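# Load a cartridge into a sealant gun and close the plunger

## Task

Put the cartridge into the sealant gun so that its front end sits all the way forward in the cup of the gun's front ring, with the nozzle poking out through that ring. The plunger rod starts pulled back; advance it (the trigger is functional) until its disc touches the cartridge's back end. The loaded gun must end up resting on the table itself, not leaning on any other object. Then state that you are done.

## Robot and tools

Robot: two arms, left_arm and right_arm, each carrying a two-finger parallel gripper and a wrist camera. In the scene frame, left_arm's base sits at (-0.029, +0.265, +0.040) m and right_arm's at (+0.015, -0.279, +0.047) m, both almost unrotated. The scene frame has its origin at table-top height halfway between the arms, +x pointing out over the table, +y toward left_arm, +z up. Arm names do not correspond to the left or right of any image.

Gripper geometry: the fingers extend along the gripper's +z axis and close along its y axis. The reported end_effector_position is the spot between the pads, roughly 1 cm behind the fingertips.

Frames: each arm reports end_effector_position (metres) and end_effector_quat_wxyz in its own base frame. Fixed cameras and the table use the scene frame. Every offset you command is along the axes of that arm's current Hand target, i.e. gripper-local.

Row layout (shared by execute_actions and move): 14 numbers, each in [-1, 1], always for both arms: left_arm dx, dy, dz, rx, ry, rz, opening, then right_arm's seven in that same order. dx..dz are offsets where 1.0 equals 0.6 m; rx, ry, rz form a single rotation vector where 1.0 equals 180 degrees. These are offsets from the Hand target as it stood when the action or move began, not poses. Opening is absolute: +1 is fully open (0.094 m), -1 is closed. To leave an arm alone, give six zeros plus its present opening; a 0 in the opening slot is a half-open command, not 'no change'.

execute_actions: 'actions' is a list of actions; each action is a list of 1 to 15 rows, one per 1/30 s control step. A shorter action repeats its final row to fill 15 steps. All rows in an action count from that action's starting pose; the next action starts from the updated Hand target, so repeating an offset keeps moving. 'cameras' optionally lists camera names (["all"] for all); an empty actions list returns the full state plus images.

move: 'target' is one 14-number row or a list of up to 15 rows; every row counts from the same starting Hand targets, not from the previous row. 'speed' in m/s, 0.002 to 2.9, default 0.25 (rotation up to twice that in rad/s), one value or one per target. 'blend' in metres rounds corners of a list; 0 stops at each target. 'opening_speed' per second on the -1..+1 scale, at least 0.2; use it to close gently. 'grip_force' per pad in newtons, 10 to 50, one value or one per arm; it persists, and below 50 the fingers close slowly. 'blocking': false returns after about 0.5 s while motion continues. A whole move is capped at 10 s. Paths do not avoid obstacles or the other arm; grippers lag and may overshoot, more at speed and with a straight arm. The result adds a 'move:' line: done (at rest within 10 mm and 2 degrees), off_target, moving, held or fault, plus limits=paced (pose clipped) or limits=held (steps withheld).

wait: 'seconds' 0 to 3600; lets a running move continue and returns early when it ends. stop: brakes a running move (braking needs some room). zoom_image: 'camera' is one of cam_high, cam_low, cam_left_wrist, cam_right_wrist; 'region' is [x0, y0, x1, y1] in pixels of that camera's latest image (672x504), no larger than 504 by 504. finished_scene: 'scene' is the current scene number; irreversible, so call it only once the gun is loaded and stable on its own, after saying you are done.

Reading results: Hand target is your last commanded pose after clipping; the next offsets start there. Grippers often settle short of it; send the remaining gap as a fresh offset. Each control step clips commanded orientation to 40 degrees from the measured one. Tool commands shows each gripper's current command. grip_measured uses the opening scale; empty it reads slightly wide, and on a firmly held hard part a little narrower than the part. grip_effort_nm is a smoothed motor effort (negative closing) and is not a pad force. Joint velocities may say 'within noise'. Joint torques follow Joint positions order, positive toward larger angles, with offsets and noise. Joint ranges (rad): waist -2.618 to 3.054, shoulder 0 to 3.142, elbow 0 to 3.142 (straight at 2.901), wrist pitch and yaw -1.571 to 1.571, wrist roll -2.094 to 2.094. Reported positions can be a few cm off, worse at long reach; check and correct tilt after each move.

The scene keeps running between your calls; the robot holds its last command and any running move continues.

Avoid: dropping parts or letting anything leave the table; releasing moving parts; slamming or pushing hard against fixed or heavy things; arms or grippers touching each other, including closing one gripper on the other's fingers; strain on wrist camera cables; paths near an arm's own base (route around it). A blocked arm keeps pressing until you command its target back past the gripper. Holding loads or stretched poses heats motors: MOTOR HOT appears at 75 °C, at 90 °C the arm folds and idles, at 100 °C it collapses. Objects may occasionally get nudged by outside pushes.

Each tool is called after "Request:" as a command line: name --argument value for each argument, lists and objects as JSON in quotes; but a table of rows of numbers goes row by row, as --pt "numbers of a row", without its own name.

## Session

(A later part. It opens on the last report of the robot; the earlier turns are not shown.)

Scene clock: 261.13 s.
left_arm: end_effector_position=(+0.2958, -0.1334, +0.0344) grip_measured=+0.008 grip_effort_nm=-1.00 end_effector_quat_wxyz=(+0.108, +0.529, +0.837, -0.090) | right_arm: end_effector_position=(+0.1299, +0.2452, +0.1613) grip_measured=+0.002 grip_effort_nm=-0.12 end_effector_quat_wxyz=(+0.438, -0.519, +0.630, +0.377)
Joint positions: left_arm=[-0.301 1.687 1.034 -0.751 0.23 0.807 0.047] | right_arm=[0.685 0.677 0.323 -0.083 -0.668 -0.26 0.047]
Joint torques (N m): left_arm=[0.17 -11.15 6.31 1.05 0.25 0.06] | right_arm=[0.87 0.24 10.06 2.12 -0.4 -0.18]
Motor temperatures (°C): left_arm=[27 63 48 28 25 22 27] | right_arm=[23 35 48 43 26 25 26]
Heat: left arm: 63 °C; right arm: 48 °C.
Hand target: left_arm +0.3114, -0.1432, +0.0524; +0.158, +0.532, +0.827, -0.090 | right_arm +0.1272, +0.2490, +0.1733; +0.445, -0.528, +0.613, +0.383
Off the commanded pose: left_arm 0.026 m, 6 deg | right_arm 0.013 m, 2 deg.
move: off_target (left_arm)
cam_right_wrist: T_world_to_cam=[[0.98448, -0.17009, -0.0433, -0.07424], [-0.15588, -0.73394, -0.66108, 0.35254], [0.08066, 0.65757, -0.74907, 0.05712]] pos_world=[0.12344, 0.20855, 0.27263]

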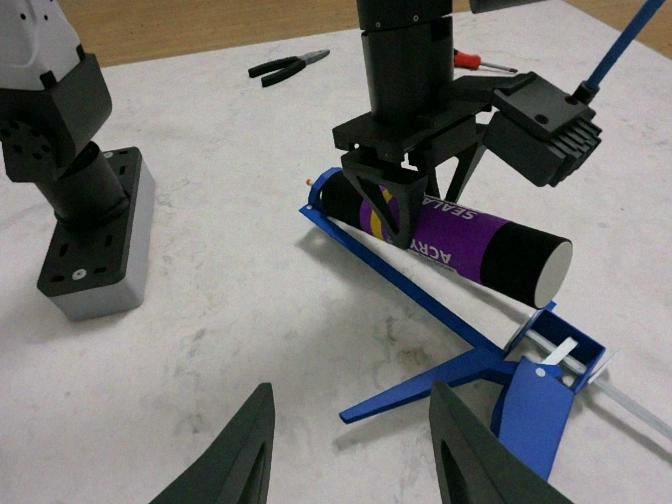

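Request:
move --target '[0.0207,0,0.017,0,0.028,0,-0.03, 0,0,0,0,0,0,0]' --speed 0.08 --cameras '["cam_right_wrist"]'

Request:
zoom_image --camera "cam_right_wrist" --region '[280, 120, 480, 270]'

Scene clock: 275.10 s.
left_arm: end_effector_position=(+0.2956, -0.1299, +0.0298) grip_measured=+0.008 grip_effort_nm=-1.00 end_effector_quat_wxyz=(+0.098, +0.534, +0.837, -0.071) | right_arm: end_effector_position=(+0.1299, +0.2452, +0.1613) grip_measured=+0.002 grip_effort_nm=-0.12 end_effector_quat_wxyz=(+0.438, -0.519, +0.630, +0.377)
Joint positions: left_arm=[-0.314 1.697 1.034 -0.752 0.187 0.807 0.047] | right_arm=[0.685 0.677 0.323 -0.083 -0.668 -0.26 0.047]
Joint torques (N m): left_arm=[-0.14 -8.09 7.41 0.72 0.02 0.02] | right_arm=[0.85 0.25 10.06 2.13 -0.4 -0.17]
Motor temperatures (°C): left_arm=[27 59 47 28 25 22 27] | right_arm=[23 35 48 43 26 25 26]
Heat: left arm: 59 °C; right arm: 48 °C.
Hand target: left_arm +0.3083, -0.1358, +0.0384; +0.121, +0.536, +0.833, -0.066 | right_arm +0.1272, +0.2490, +0.1733; +0.445, -0.528, +0.613, +0.383
Off the commanded pose: left_arm 0.017 m, 3 deg | right_arm 0.013 m, 2 deg.
move: off_target (left_arm)
cam_right_wrist: T_world_to_cam=[[0.98448, -0.17009, -0.0433, -0.07424], [-0.15588, -0.73394, -0.66108, 0.35254], [0.08066, 0.65757, -0.74907, 0.05712]] pos_world=[0.12344, 0.20855, 0.27263]

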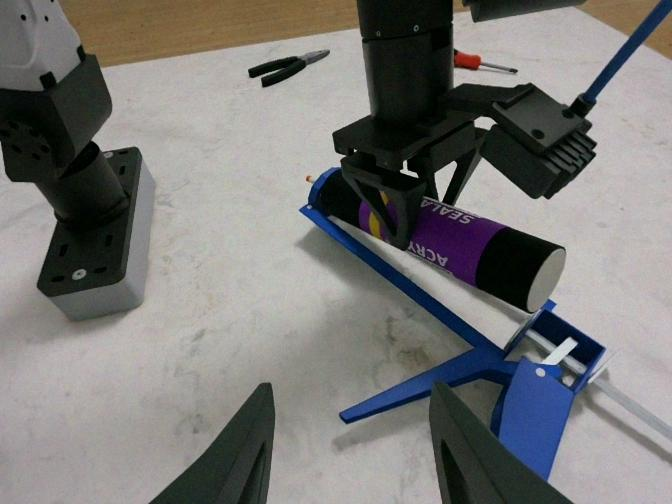

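Scaled by 2.520.

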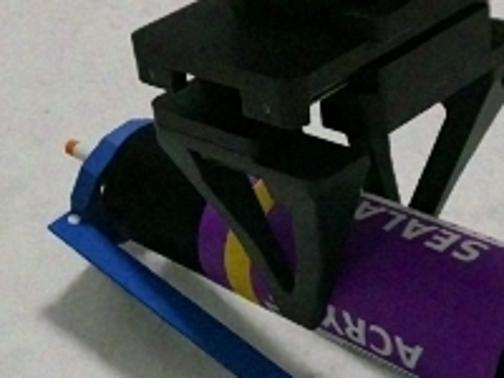

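Request:
move --target '[0.0238,0,0.0105,0,0.02,0,-0.03, 0,0,0,0,0,0,0]' --speed 0.08 --cameras '["cam_right_wrist"]'

Request:
zoom_image --camera "cam_right_wrist" --region '[280, 120, 480, 270]'

Scene clock: 281.07 s.
left_arm: end_effector_position=(+0.2959, -0.1245, +0.0234) grip_measured=+0.008 grip_effort_nm=-1.00 end_effector_quat_wxyz=(+0.085, +0.533, +0.840, -0.059) | right_arm: end_effector_position=(+0.1299, +0.2452, +0.1613) grip_measured=+0.002 grip_effort_nm=-0.11 end_effector_quat_wxyz=(+0.438, -0.519, +0.630, +0.377)
Joint positions: left_arm=[-0.314 1.716 1.034 -0.752 0.156 0.807 0.047] | right_arm=[0.685 0.677 0.323 -0.083 -0.668 -0.26 0.047]
Joint torques (N m): left_arm=[0.23 -7.99 6.87 0.55 -0.12 0.14] | right_arm=[0.85 0.25 10.07 2.13 -0.4 -0.18]
Motor temperatures (°C): left_arm=[27 57 47 28 25 22 27] | right_arm=[23 35 48 43 26 25 26]
Heat: left arm: 57 °C; right arm: 48 °C.
Hand target: left_arm +0.3035, -0.1249, +0.0284; +0.095, +0.538, +0.836, -0.050 | right_arm +0.1272, +0.2490, +0.1733; +0.445, -0.528, +0.613, +0.383
Off the commanded pose: left_arm 0.009 m, 2 deg | right_arm 0.013 m, 2 deg.
move: done
cam_right_wrist: T_world_to_cam=[[0.98448, -0.17009, -0.0433, -0.07424], [-0.15588, -0.73394, -0.66108, 0.35254], [0.08066, 0.65757, -0.74907, 0.05712]] pos_world=[0.12344, 0.20855, 0.27263]

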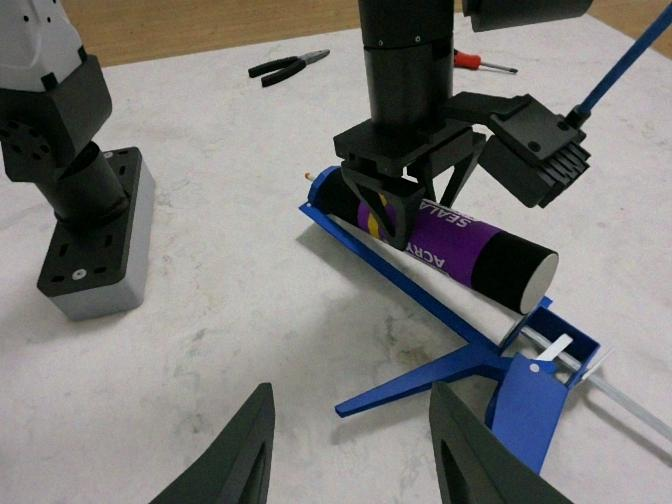

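Scaled by 2.520.

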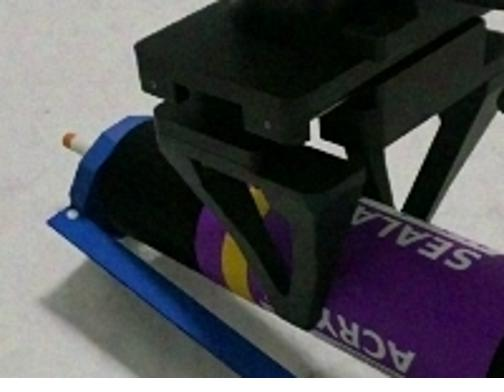

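Request:
move --target '[0.012,0,0.017,0,0.032,0,-0.03, 0,0,0,0,0,0,0]' --speed 0.08 --cameras '["cam_right_wrist","cam_left_wrist"]'

Request:
zoom_image --camera "cam_right_wrist" --region '[280, 120, 480, 270]'

Request:
zoom_image --camera "cam_right_wrist" --region '[450, 210, 640, 380]'

Scene clock: 290.90 s.
left_arm: end_effector_position=(+0.2942, -0.1225, +0.0140) grip_measured=+0.008 grip_effort_nm=-1.00 end_effector_quat_wxyz=(+0.056, +0.541, +0.838, -0.039) | right_arm: end_effector_position=(+0.1299, +0.2452, +0.1613) grip_measured=+0.002 grip_effort_nm=-0.12 end_effector_quat_wxyz=(+0.438, -0.519, +0.630, +0.377)
Joint positions: left_arm=[-0.339 1.762 1.059 -0.778 0.102 0.804 0.047] | right_arm=[0.685 0.677 0.323 -0.083 -0.668 -0.26 0.047]
Joint torques (N m): left_arm=[-0.2 -7.04 7.6 0.32 -0.36 -0.06] | right_arm=[0.87 0.24 10.09 2.13 -0.4 -0.18]
Heat: left arm: 54 °C; right arm: 48 °C.
Hand target: left_arm +0.3017, -0.1204, +0.0170; +0.053, +0.539, +0.840, -0.022 | right_arm +0.1272, +0.2490, +0.1733; +0.445, -0.528, +0.613, +0.383
Off the commanded pose: left_arm 0.008 m, 2 deg | right_arm 0.013 m, 2 deg.
move: done
cam_left_wrist: T_world_to_cam=[[-0.92432, -0.38021, -0.03277, 0.23453], [-0.36758, 0.86398, 0.34412, 0.2543], [-0.10253, 0.33013, -0.93835, 0.19229]] pos_world=[0.32998, -0.19402, 0.10061]
cam_right_wrist: T_world_to_cam=[[0.98448, -0.17009, -0.0433, -0.07424], [-0.15588, -0.73394, -0.66108, 0.35254], [0.08066, 0.65757, -0.74907, 0.05712]] pos_world=[0.12344, 0.20855, 0.27263]
Images, in order (width x height): cam_left_wrist 672x504, cam_right_wrist 672x504.

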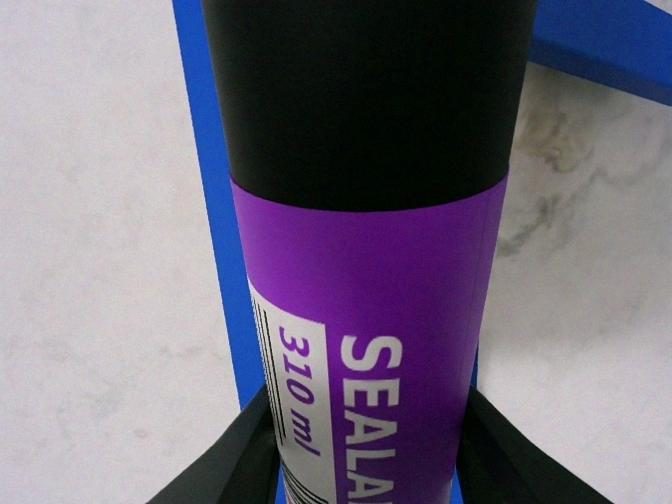

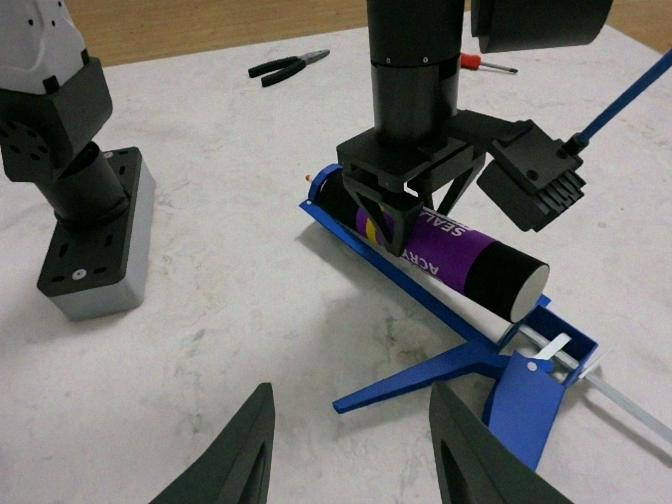

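Scaled by 2.520.

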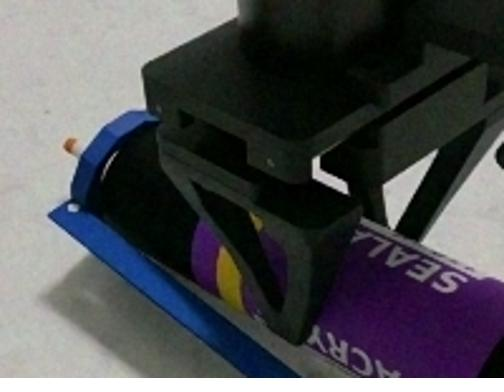

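Scaled by 2.653.

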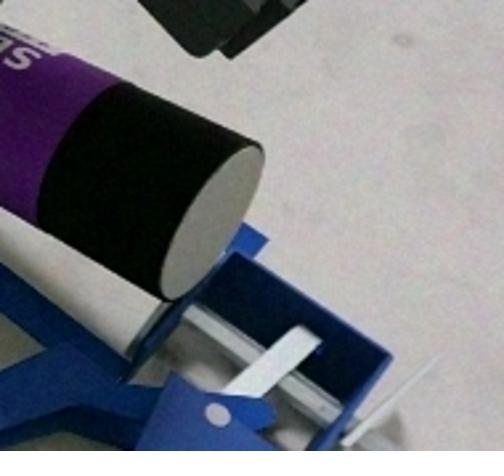

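Request:
zoom_image --camera "cam_left_wrist" --region '[150, 0, 560, 504]'

Request:
zoom_image --camera "cam_right_wrist" --region '[290, 150, 380, 230]'

Scaled by 1.000.

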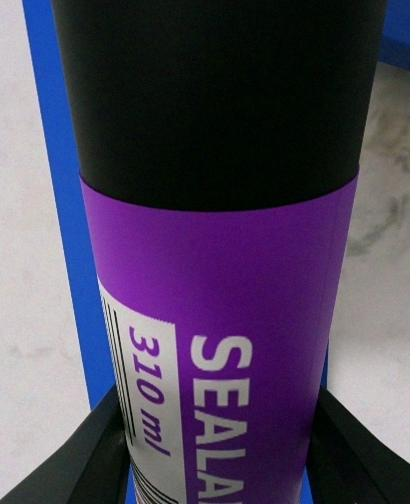

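Scaled by 5.600.

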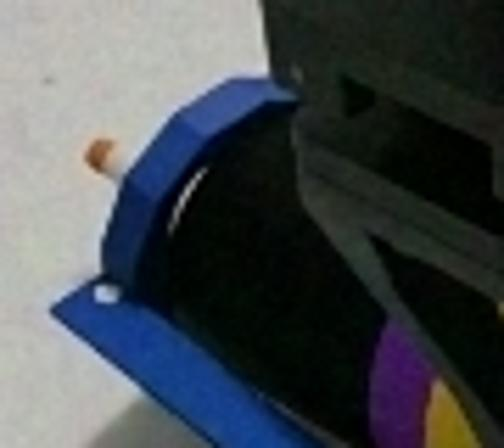

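Request:
move --target '[0.009,0.004,0.019,0,0.028,-0.008,-0.03, 0,0,0,0,0,0,0]' --speed 0.08 --cameras '["cam_right_wrist","cam_left_wrist"]'

Request:
zoom_image --camera "cam_right_wrist" --region '[290, 150, 380, 230]'

Request:
zoom_image --camera "cam_right_wrist" --region '[450, 210, 640, 380]'

Scene clock: 345.20 s.
left_arm: end_effector_position=(+0.2929, -0.1212, +0.0098) grip_measured=+0.008 grip_effort_nm=-1.00 end_effector_quat_wxyz=(+0.021, +0.541, +0.841, -0.024) | right_arm: end_effector_position=(+0.1299, +0.2452, +0.1613) grip_measured=+0.002 grip_effort_nm=-0.12 end_effector_quat_wxyz=(+0.438, -0.519, +0.630, +0.377)
Joint positions: left_arm=[-0.362 1.814 1.112 -0.839 0.055 0.78 0.047] | right_arm=[0.685 0.677 0.323 -0.083 -0.668 -0.26 0.047]
Joint torques (N m): left_arm=[0.14 -6.24 6.61 0.46 -0.53 -0.28] | right_arm=[0.85 0.25 10.06 2.13 -0.41 -0.17]
Motor temperatures (°C): left_arm=[27 49 49 26 24 22 28] | right_arm=[23 34 49 44 26 25 26]
Heat: left arm: 49 °C; right arm: 49 °C.
Hand target: left_arm +0.3023, -0.1155, +0.0050; +0.015, +0.529, +0.848, +0.001 | right_arm +0.1272, +0.2490, +0.1733; +0.445, -0.528, +0.613, +0.383
Off the commanded pose: left_arm 0.012 m, 3 deg | right_arm 0.013 m, 2 deg.
move: off_target (left_arm)
cam_left_wrist: T_world_to_cam=[[-0.92419, -0.3815, -0.0179, 0.23333], [-0.3542, 0.83862, 0.41384, 0.24648], [-0.14287, 0.38881, -0.91017, 0.2065]] pos_world=[0.33245, -0.19798, 0.09012]
cam_right_wrist: T_world_to_cam=[[0.98448, -0.17009, -0.0433, -0.07424], [-0.15588, -0.73394, -0.66108, 0.35254], [0.08066, 0.65757, -0.74907, 0.05712]] pos_world=[0.12344, 0.20855, 0.27263]
Images, in order (width x height): cam_left_wrist 672x504, cam_right_wrist 672x504.

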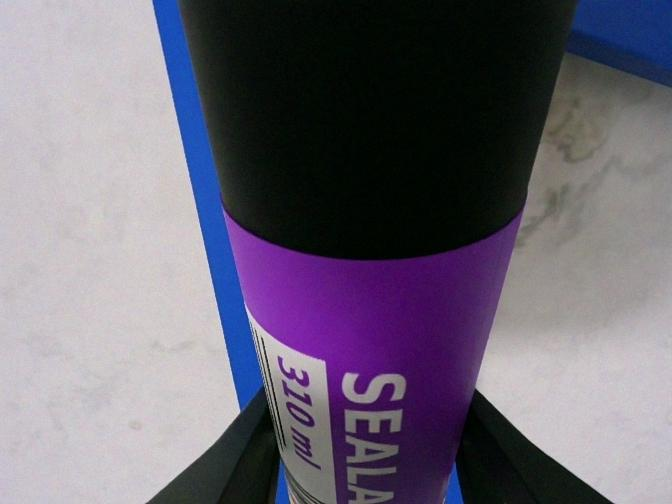

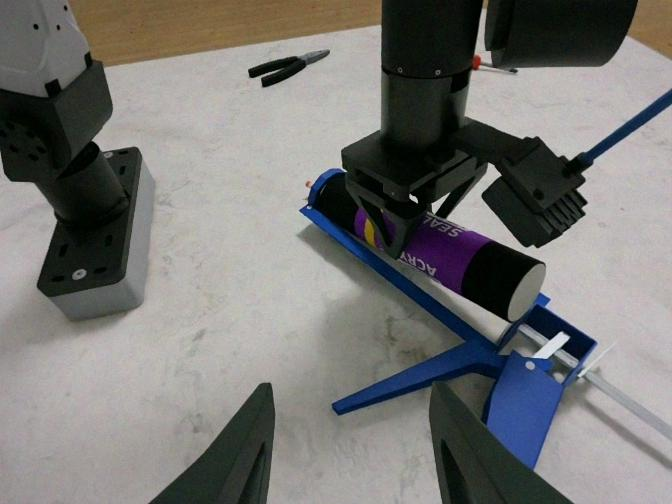

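Scaled by 5.600.

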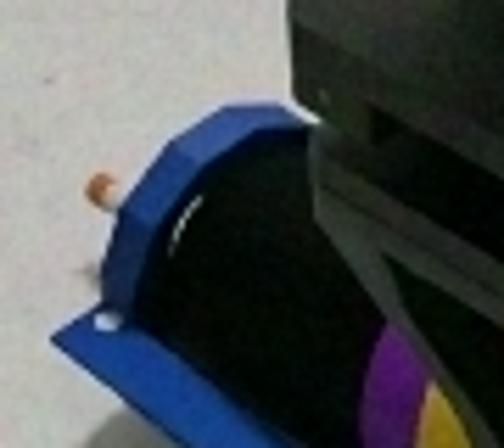

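Scaled by 2.653.

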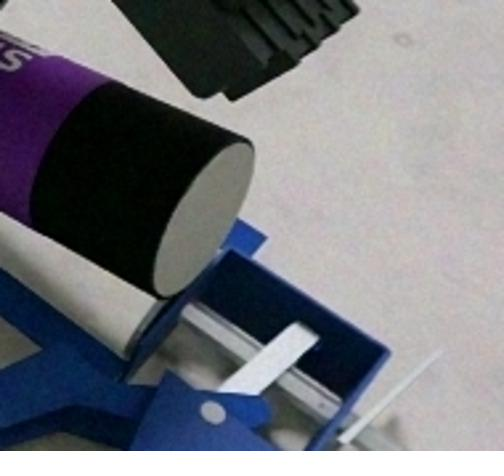

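Request:
move --pt "0 0 0.012 0 0.014 0 -0.03 0 0 0 0 0 0 0" --pt "0 0 0.012 0 0.014 0 0.35 0 0 0 0 0 0 0" --speed 0.08 --opening_speed 0.5 --cameras '["cam_right_wrist","cam_left_wrist"]'

Request:
zoom_image --camera "cam_right_wrist" --region '[290, 150, 380, 230]'

Request:
zoom_image --camera "cam_right_wrist" --region '[450, 210, 640, 380]'

Scene clock: 356.33 s.
left_arm: end_effector_position=(+0.2940, -0.1169, +0.0007) grip_measured=+0.347 grip_effort_nm=0.15 end_effector_quat_wxyz=(-0.009, +0.533, +0.846, +0.000) | right_arm: end_effector_position=(+0.1299, +0.2452, +0.1613) grip_measured=+0.002 grip_effort_nm=-0.12 end_effector_quat_wxyz=(+0.438, -0.519, +0.630, +0.377)
Joint positions: left_arm=[-0.38 1.869 1.146 -0.866 -0.003 0.744 0.063] | right_arm=[0.685 0.677 0.323 -0.083 -0.668 -0.26 0.047]
Joint torques (N m): left_arm=[0.39 -7.6 5.7 0.43 -0.32 -0.07] | right_arm=[0.85 0.25 10.06 2.13 -0.4 -0.17]
Heat: left arm: 48 °C; right arm: 49 °C.
Hand target: left_arm +0.3025, -0.1157, -0.0021; -0.003, +0.529, +0.848, +0.012 | right_arm +0.1272, +0.2490, +0.1733; +0.445, -0.528, +0.613, +0.383
Off the commanded pose: left_arm 0.009 m, 2 deg | right_arm 0.013 m, 2 deg.
move: done; target 2's new opening was sent with left_arm's hand 0.016 m and 3 deg from that target
cam_left_wrist: T_world_to_cam=[[-0.91743, -0.39726, -0.02249, 0.23195], [-0.35812, 0.79976, 0.4818, 0.24355], [-0.17341, 0.45007, -0.87599, 0.21285]] pos_world=[0.33693, -0.19844, 0.07434]
cam_right_wrist: T_world_to_cam=[[0.98448, -0.17009, -0.0433, -0.07424], [-0.15588, -0.73394, -0.66108, 0.35254], [0.08066, 0.65757, -0.74907, 0.05712]] pos_world=[0.12344, 0.20855, 0.27263]
Images, in order (width x height): cam_left_wrist 672x504, cam_right_wrist 672x504.

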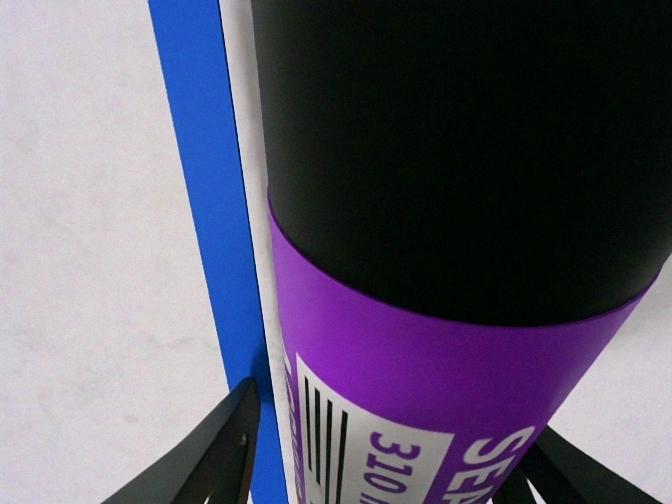

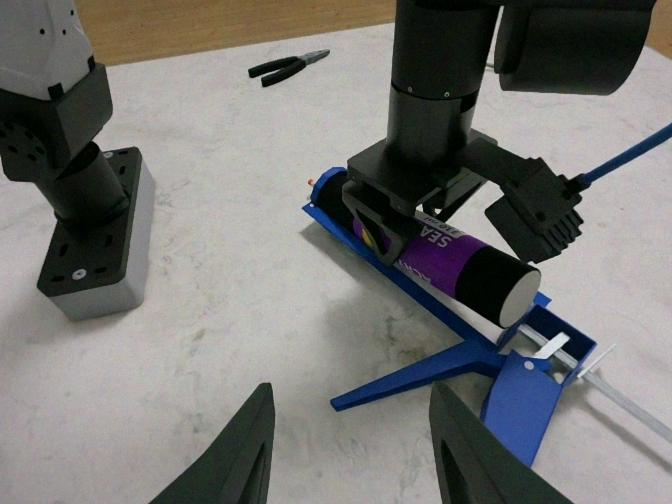

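Scaled by 5.600.

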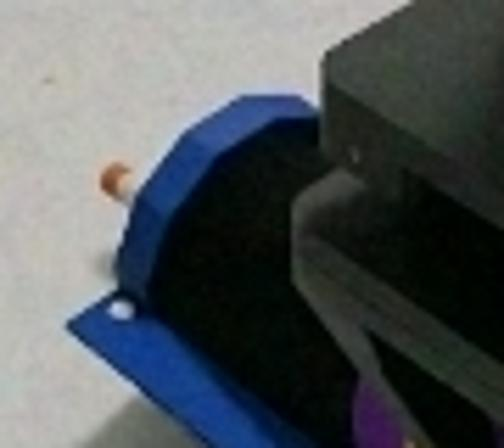

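Scaled by 2.653.

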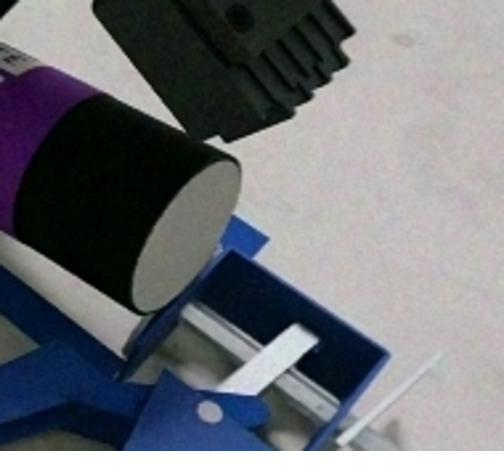

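Request:
move --pt "0 0 -0.015 0 0 0 0.35 0 0 0 0 0 0 0" --pt "0 0 -0.015 0 0 0 0.7 0 0 0 0 0 0 0" --pt "0 0 -0.13 0 0 0 0.7 0 0 0 0 0 0 0" --speed 0.12 --opening_speed 0.5 --cameras '["cam_right_wrist","cam_left_wrist"]'

Request:
zoom_image --camera "cam_right_wrist" --region '[290, 150, 380, 230]'

Request:
zoom_image --camera "cam_right_wrist" --region '[450, 210, 640, 380]'

Scene clock: 374.33 s.
left_arm: end_effector_position=(+0.2950, -0.1156, +0.0608) grip_measured=+0.698 grip_effort_nm=0.15 end_effector_quat_wxyz=(-0.024, +0.530, +0.848, +0.002) | right_arm: end_effector_position=(+0.1299, +0.2452, +0.1613) grip_measured=+0.002 grip_effort_nm=-0.12 end_effector_quat_wxyz=(+0.438, -0.519, +0.630, +0.377)
Joint positions: left_arm=[-0.38 1.815 1.33 -1.133 -0.012 0.738 0.08] | right_arm=[0.685 0.677 0.323 -0.083 -0.668 -0.26 0.047]
Joint torques (N m): left_arm=[-0.28 -11.3 7.36 0.09 -0.25 -0.06] | right_arm=[0.85 0.24 10.06 2.13 -0.4 -0.17]
Heat: left arm: 49 °C; right arm: 49 °C.
Hand target: left_arm +0.3020, -0.1176, +0.0760; -0.003, +0.529, +0.848, +0.012 | right_arm +0.1272, +0.2490, +0.1733; +0.445, -0.528, +0.613, +0.383
Off the commanded pose: left_arm 0.017 m, 3 deg | right_arm 0.013 m, 2 deg.
move: off_target (left_arm); target 2's new opening was sent with left_arm's hand 0.011 m and 2 deg from that target
cam_left_wrist: T_world_to_cam=[[-0.91551, -0.40219, -0.00875, 0.23281], [-0.35106, 0.78813, 0.50557, 0.20902], [-0.19644, 0.46593, -0.86274, 0.27283]] pos_world=[0.34011, -0.19823, 0.13175]
cam_right_wrist: T_world_to_cam=[[0.98448, -0.17009, -0.0433, -0.07424], [-0.15588, -0.73394, -0.66108, 0.35254], [0.08066, 0.65757, -0.74907, 0.05712]] pos_world=[0.12344, 0.20855, 0.27263]
Images, in order (width x height): cam_left_wrist 672x504, cam_right_wrist 672x504.

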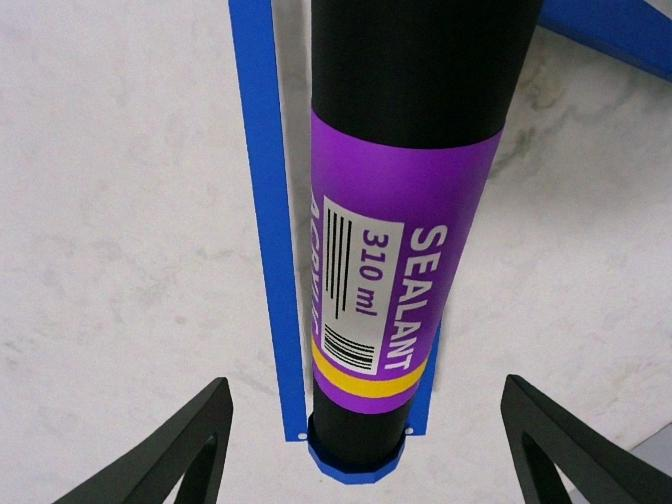

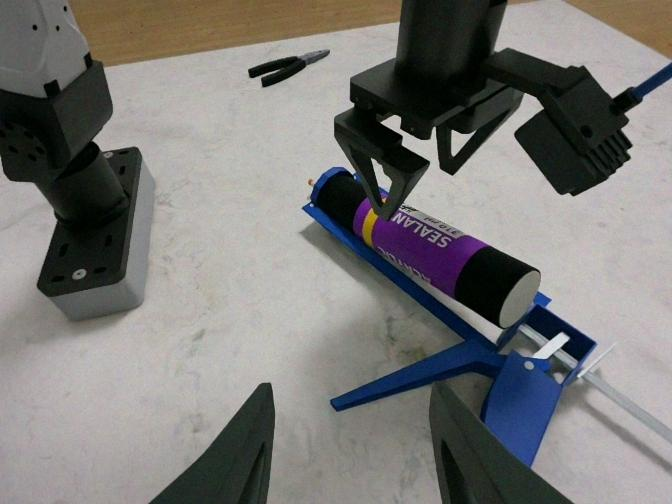

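Scaled by 5.600.

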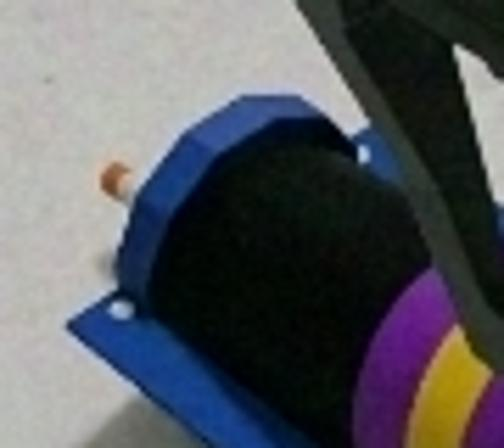

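Scaled by 2.653.

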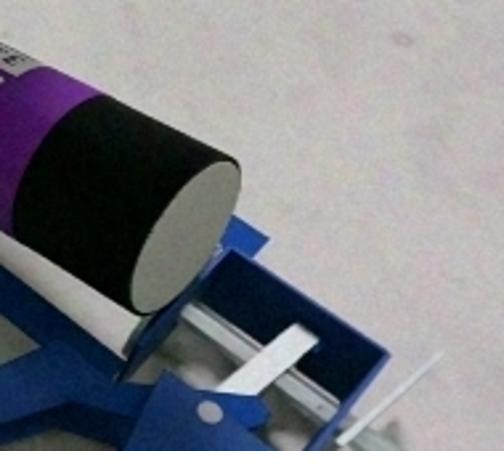

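Request:
move --pt "0 0 -0.09 0 0 0 -0.9 0 0 0 0 0 0 0" --pt "-0.2717 -0.0287 -0.083 0 0 0 -0.9 0 0 0 0 0 0 0" --pt "-0.2717 -0.0287 -0.02 0 0 0 -0.9 0 0 0 0 0 0 0" --speed 0.2 --cameras '["cam_right_wrist","cam_left_wrist"]'

Scene clock: 429.00 s.
left_arm: end_effector_position=(+0.3548, -0.2719, +0.0934) grip_measured=-0.898 grip_effort_nm=-0.10 end_effector_quat_wxyz=(-0.001, +0.532, +0.846, +0.007) | right_arm: end_effector_position=(+0.1299, +0.2452, +0.1613) grip_measured=+0.002 grip_effort_nm=-0.12 end_effector_quat_wxyz=(+0.438, -0.519, +0.630, +0.377)
Joint positions: left_arm=[-0.659 2.308 2.197 -1.462 -0.013 0.464 0.005] | right_arm=[0.685 0.677 0.323 -0.083 -0.668 -0.26 0.047]
Joint torques (N m): left_arm=[0.34 -11.62 4.94 0.37 -0.23 -0.07] | right_arm=[0.85 0.24 10.07 2.13 -0.41 -0.18]
Heat: left arm: 52 °C; right arm: 50 °C.
Hand target: left_arm +0.3582, -0.2718, +0.0846; -0.003, +0.529, +0.848, +0.012 | right_arm +0.1272, +0.2490, +0.1733; +0.445, -0.528, +0.613, +0.383
Off the commanded pose: left_arm 0.009 m, 1 deg | right_arm 0.013 m, 2 deg.
move: done
cam_left_wrist: T_world_to_cam=[[-0.91644, -0.39774, -0.04409, 0.22977], [-0.36933, 0.79822, 0.47586, 0.34881], [-0.15408, 0.45238, -0.87841, 0.36826]] pos_world=[0.39614, -0.35363, 0.16763]
cam_right_wrist: T_world_to_cam=[[0.98448, -0.17009, -0.0433, -0.07424], [-0.15588, -0.73394, -0.66108, 0.35254], [0.08066, 0.65757, -0.74907, 0.05712]] pos_world=[0.12344, 0.20855, 0.27263]
Images, in order (width x height): cam_left_wrist 672x504, cam_right_wrist 672x504.

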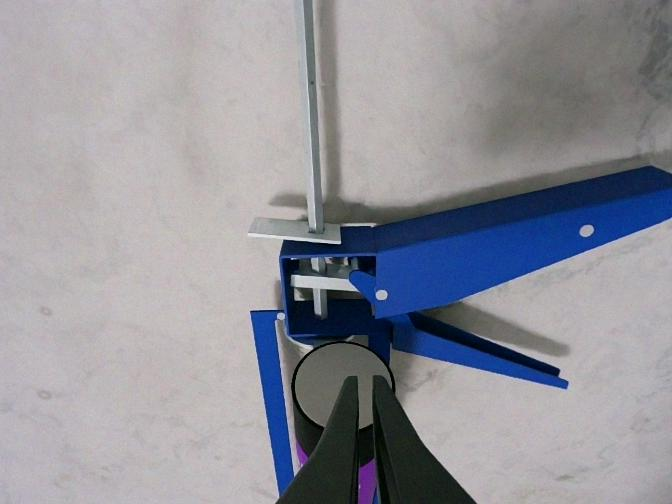

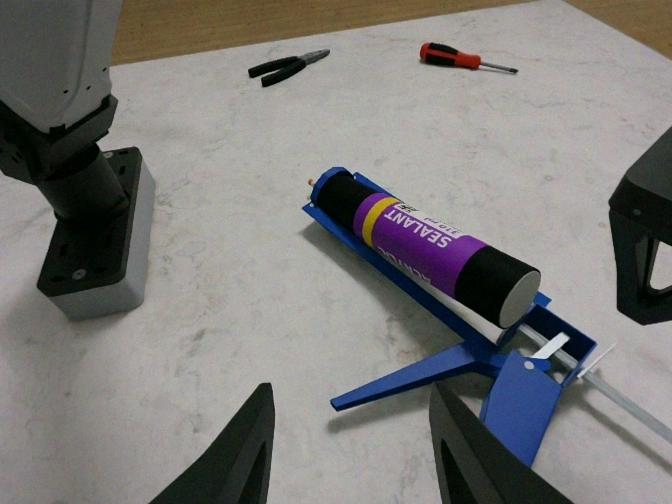

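Request:
move --pt "0 0.01 0.0883 0 0 0 -1 0 0 0 0 0 0 0" --pt "0.06 0.01 0.0883 0 0 0 -1 0 0 0 0 0 0 0" --speed 0.12 --cameras '["cam_right_wrist","cam_left_wrist"]'

Scene clock: 446.80 s.
left_arm: end_effector_position=(+0.3406, -0.2345, +0.0160) grip_measured=-0.994 grip_effort_nm=-0.32 end_effector_quat_wxyz=(-0.032, +0.526, +0.850, +0.009) | right_arm: end_effector_position=(+0.1299, +0.2452, +0.1613) grip_measured=+0.002 grip_effort_nm=-0.12 end_effector_quat_wxyz=(+0.438, -0.519, +0.630, +0.377)
Joint positions: left_arm=[-0.609 2.24 1.771 -1.167 -0.014 0.5 0] | right_arm=[0.685 0.677 0.323 -0.083 -0.668 -0.26 0.047]
Joint torques (N m): left_arm=[0.5 -16.24 4.82 0.23 -0.23 0.15] | right_arm=[0.85 0.24 10.04 2.13 -0.41 -0.18]
Motor temperatures (°C): left_arm=[27 56 47 25 24 22 26] | right_arm=[23 32 50 46 26 25 26]
Heat: left arm: 56 °C; right arm: 50 °C.
Hand target: left_arm +0.3481, -0.2355, +0.0323; -0.003, +0.529, +0.849, +0.012 | right_arm +0.1272, +0.2490, +0.1733; +0.445, -0.528, +0.613, +0.383
Off the commanded pose: left_arm 0.018 m, 3 deg | right_arm 0.013 m, 2 deg.
move: off_target (left_arm)
cam_left_wrist: T_world_to_cam=[[-0.91204, -0.4099, -0.01276, 0.22347], [-0.3555, 0.77472, 0.52291, 0.33943], [-0.20446, 0.48145, -0.85229, 0.30481]] pos_world=[0.38681, -0.31812, 0.08515]
cam_right_wrist: T_world_to_cam=[[0.98448, -0.17009, -0.0433, -0.07424], [-0.15588, -0.73394, -0.66108, 0.35254], [0.08066, 0.65757, -0.74907, 0.05712]] pos_world=[0.12344, 0.20855, 0.27263]
Images, in order (width x height): cam_left_wrist 672x504, cam_right_wrist 672x504.

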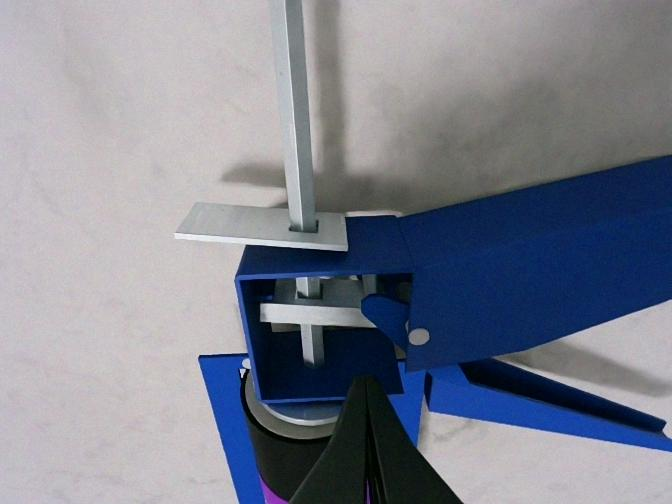

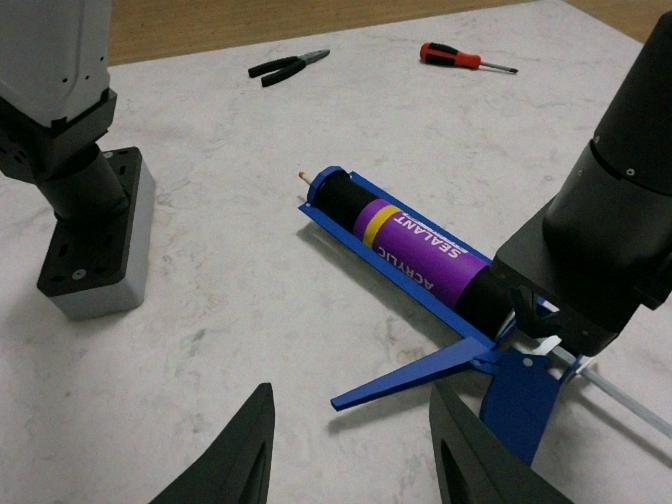

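Request:
move --target '[0,0,-0.12,0,0,0,-1, 0,0,0,0,0,0,0]' --speed 0.12 --cameras '["cam_right_wrist","cam_left_wrist"]'

Request:
zoom_image --camera "cam_right_wrist" --region '[290, 150, 380, 230]'

Request:
zoom_image --camera "cam_right_wrist" --region '[450, 230, 640, 400]'

Scene clock: 456.00 s.
left_arm: end_effector_position=(+0.3429, -0.2361, +0.0864) grip_measured=-0.994 grip_effort_nm=-0.32 end_effector_quat_wxyz=(-0.025, +0.526, +0.850, +0.008) | right_arm: end_effector_position=(+0.1299, +0.2452, +0.1613) grip_measured=+0.002 grip_effort_nm=-0.12 end_effector_quat_wxyz=(+0.438, -0.519, +0.630, +0.377)
Joint positions: left_arm=[-0.609 2.208 2.001 -1.415 -0.014 0.5 0] | right_arm=[0.685 0.677 0.323 -0.083 -0.668 -0.26 0.047]
Joint torques (N m): left_arm=[0.2 -14.75 7.62 0.07 -0.23 0.08] | right_arm=[0.84 0.24 10.04 2.13 -0.4 -0.18]
Motor temperatures (°C): left_arm=[27 63 47 25 24 22 26] | right_arm=[23 32 51 46 26 25 26]
Heat: left arm: 63 °C; right arm: 51 °C.
Hand target: left_arm +0.3476, -0.2373, +0.1044; -0.003, +0.529, +0.848, +0.012 | right_arm +0.1272, +0.2490, +0.1733; +0.445, -0.528, +0.613, +0.383
Off the commanded pose: left_arm 0.019 m, 3 deg | right_arm 0.013 m, 2 deg.
move: off_target (left_arm)
cam_left_wrist: T_world_to_cam=[[-0.91201, -0.40973, -0.01914, 0.22635], [-0.36056, 0.77858, 0.51362, 0.30815], [-0.19554, 0.47533, -0.8578, 0.36195]] pos_world=[0.38832, -0.31922, 0.15654]
cam_right_wrist: T_world_to_cam=[[0.98448, -0.17009, -0.0433, -0.07424], [-0.15588, -0.73394, -0.66108, 0.35254], [0.08066, 0.65757, -0.74907, 0.05712]] pos_world=[0.12344, 0.20855, 0.27263]
Images, in order (width x height): cam_left_wrist 672x504, cam_right_wrist 672x504.

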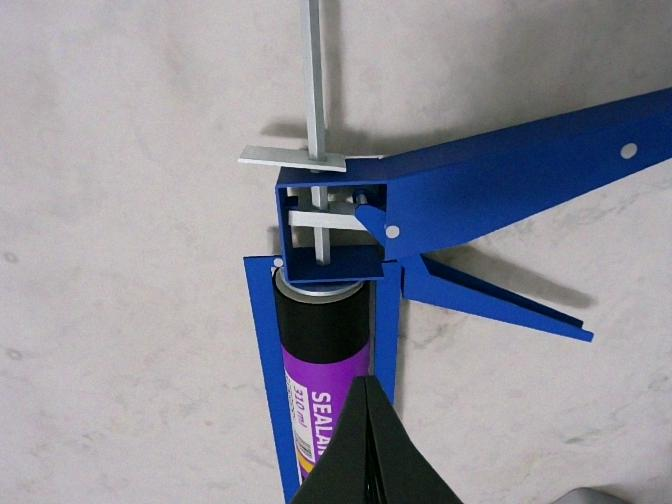

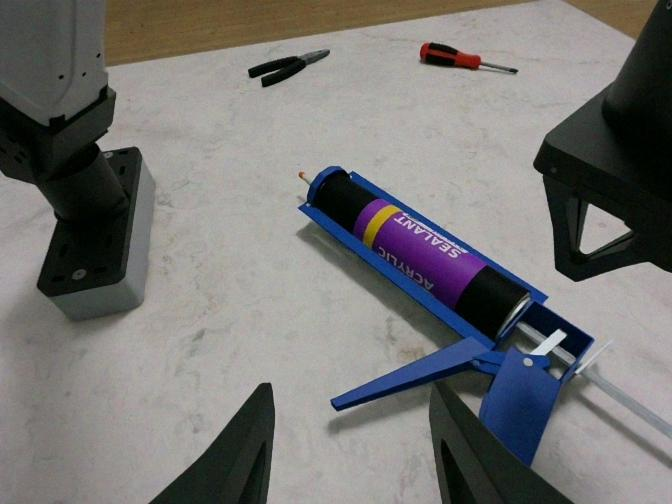

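Scaled by 5.600.

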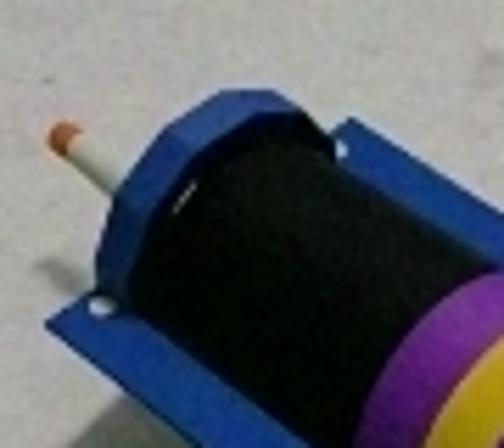

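Scaled by 2.653.

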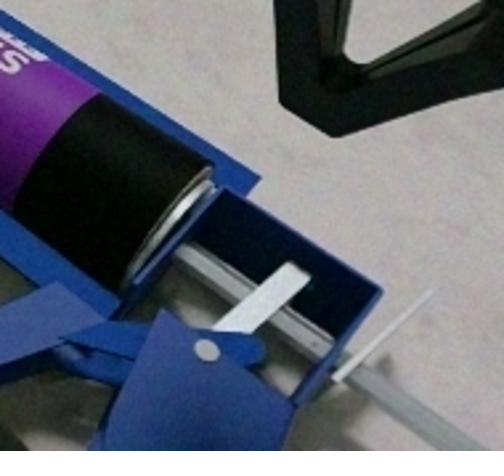

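Request:
move --pt "0.48 0.1455 -0.16 0 0 0 0 0 0 0 0 0 0 0" --pt "0.48 0.1455 -0.16 0 0 0 0 0.087 -0.1407 0.1277 0.1924 0.3662 0.2653 1" --speed 0.25 --cameras '["cam_right_wrist","cam_left_wrist"]'

Scene clock: 494.93 s.
left_arm: end_effector_position=(+0.2987, +0.0562, +0.1922) grip_measured=-0.002 grip_effort_nm=0.15 end_effector_quat_wxyz=(+0.002, +0.528, +0.849, +0.019) | right_arm: end_effector_position=(+0.2118, +0.2931, +0.1005) grip_measured=+0.997 grip_effort_nm=0.10 end_effector_quat_wxyz=(-0.003, -0.234, +0.972, +0.007)
Joint positions: left_arm=[0.171 1.696 1.715 -1.561 -0.026 1.283 0.047] | right_arm=[0.938 1.914 1.62 -1.273 -0.014 0.465 0.094]
Joint torques (N m): left_arm=[0.84 -9.98 7.3 0.17 -0.06 0.12] | right_arm=[-0.95 -6.41 8.32 0.32 0.23 0.04]
Motor temperatures (°C): left_arm=[27 65 47 25 24 22 25] | right_arm=[23 32 51 45 26 25 26]
Heat: left arm: 65 °C; right arm: 51 °C.
Hand target: left_arm +0.2985, +0.0574, +0.2071; -0.003, +0.529, +0.849, +0.012 | right_arm +0.2191, +0.2925, +0.0999; +0.000, -0.225, +0.974, +0.000
Off the commanded pose: left_arm 0.015 m, 1 deg | right_arm 0.007 m, 1 deg.
joint sent to its limit (left arm) — joint 4 (wrist pitch), lower limit. The joint targets are off in orientation, not in position.
move: off_target (left_arm)
cam_left_wrist: T_world_to_cam=[[-0.91089, -0.40708, -0.06755, 0.31662], [-0.38672, 0.78503, 0.48392, 0.02343], [-0.14397, 0.46692, -0.8725, 0.29303]] pos_world=[0.33965, -0.02633, 0.26572]
cam_right_wrist: T_world_to_cam=[[0.43767, -0.89872, -0.02753, 0.1784], [-0.77747, -0.39365, 0.49049, 0.27649], [-0.45165, -0.19327, -0.87101, 0.34778]] pos_world=[0.29396, 0.33638, 0.17221]
Images, in order (width x height): cam_left_wrist 672x504, cam_right_wrist 672x504.

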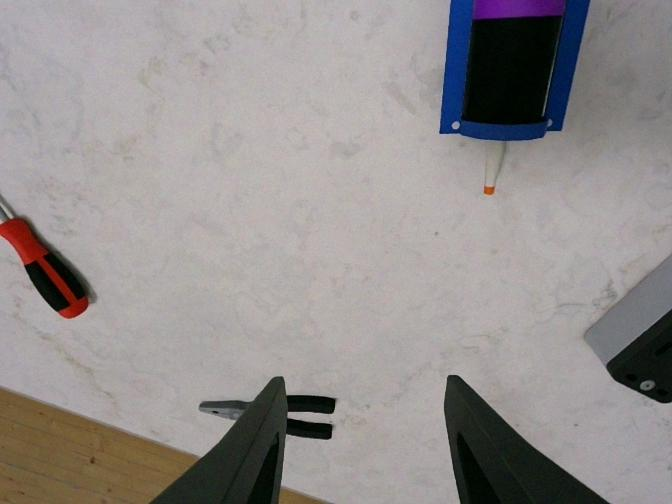

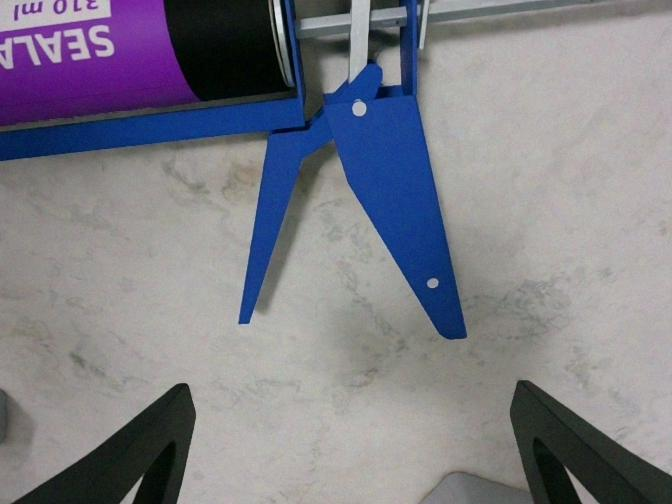

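Request:
move --target '[0,0,0,0,0,0,0, -0.044,0.0058,0.1167,0,0,0,1]' --speed 0.15 --cameras '["cam_right_wrist"]'

Scene clock: 510.97 s.
left_arm: end_effector_position=(+0.2987, +0.0562, +0.1922) grip_measured=-0.002 grip_effort_nm=0.15 end_effector_quat_wxyz=(+0.002, +0.528, +0.849, +0.019) | right_arm: end_effector_position=(+0.2353, +0.3083, +0.0372) grip_measured=+0.998 grip_effort_nm=0.10 end_effector_quat_wxyz=(-0.003, -0.226, +0.974, +0.006)
Joint positions: left_arm=[0.171 1.696 1.715 -1.561 -0.026 1.283 0.047] | right_arm=[0.913 2.054 1.564 -1.079 -0.014 0.458 0.094]
Joint torques (N m): left_arm=[0.83 -10.02 7.32 0.2 -0.06 0.14] | right_arm=[-0.66 -7.23 6.12 0.6 0.23 -0.12]
Motor temperatures (°C): left_arm=[27 63 47 25 24 22 25] | right_arm=[23 35 49 40 26 25 26]
Heat: left arm: 63 °C; right arm: 49 °C.
Hand target: left_arm +0.2985, +0.0574, +0.2071; -0.003, +0.529, +0.849, +0.012 | right_arm +0.2413, +0.3073, +0.0300; +0.000, -0.225, +0.974, +0.000
Off the commanded pose: left_arm 0.015 m, 1 deg | right_arm 0.009 m, 1 deg.
joint sent to its limit (left arm) — joint 4 (wrist pitch), lower limit. The joint targets are off in orientation, not in position.
move: done
cam_right_wrist: T_world_to_cam=[[0.42145, -0.90646, -0.02685, 0.18617], [-0.78437, -0.37922, 0.49087, 0.32886], [-0.45514, -0.18581, -0.87082, 0.3047]] pos_world=[0.31816, 0.35008, 0.10891]

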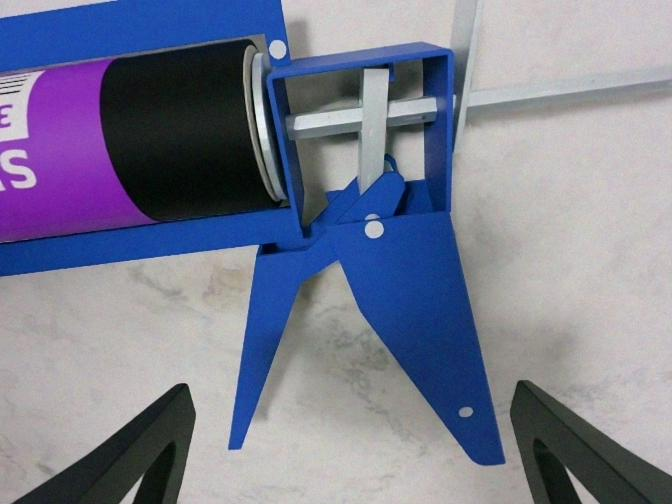

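Request:
move --target '[0,0,0,0,0,0,0, -0.0067,-0.005,0.1033,0,0,0,1]' --speed 0.1 --cameras '["cam_right_wrist"]'

Scene clock: 519.07 s.
left_arm: end_effector_position=(+0.2987, +0.0562, +0.1922) grip_measured=-0.002 grip_effort_nm=0.15 end_effector_quat_wxyz=(+0.002, +0.528, +0.849, +0.019) | right_arm: end_effector_position=(+0.2415, +0.3087, -0.0239) grip_measured=+0.998 grip_effort_nm=0.10 end_effector_quat_wxyz=(-0.003, -0.226, +0.974, +0.005)
Joint positions: left_arm=[0.171 1.696 1.715 -1.561 -0.026 1.283 0.047] | right_arm=[0.902 2.15 1.457 -0.875 -0.012 0.446 0.094]
Joint torques (N m): left_arm=[0.73 -10.07 7.36 0.16 -0.07 0.12] | right_arm=[-0.68 -7.56 5.26 0.58 0.22 -0.13]
Motor temperatures (°C): left_arm=[27 62 48 25 24 22 25] | right_arm=[23 36 48 40 26 25 26]
Heat: left arm: 62 °C; right arm: 48 °C.
Hand target: left_arm +0.2985, +0.0574, +0.2071; -0.003, +0.529, +0.849, +0.012 | right_arm +0.2462, +0.3065, -0.0321; +0.000, -0.225, +0.974, +0.000
Off the commanded pose: left_arm 0.015 m, 1 deg | right_arm 0.010 m, 1 deg.
joint sent to its limit (left arm) — joint 4 (wrist pitch), lower limit. The joint targets are off in orientation, not in position.
move: done
cam_right_wrist: T_world_to_cam=[[0.42151, -0.90648, -0.02505, 0.18231], [-0.78503, -0.37859, 0.49029, 0.3638], [-0.45393, -0.187, -0.8712, 0.25449]] pos_world=[0.32427, 0.35058, 0.04791]

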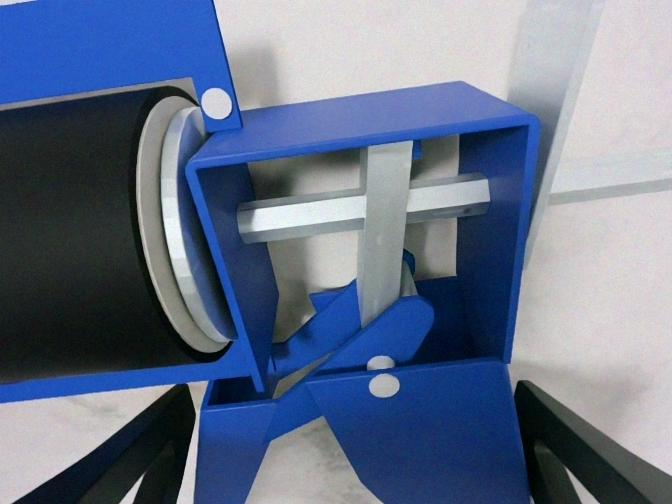

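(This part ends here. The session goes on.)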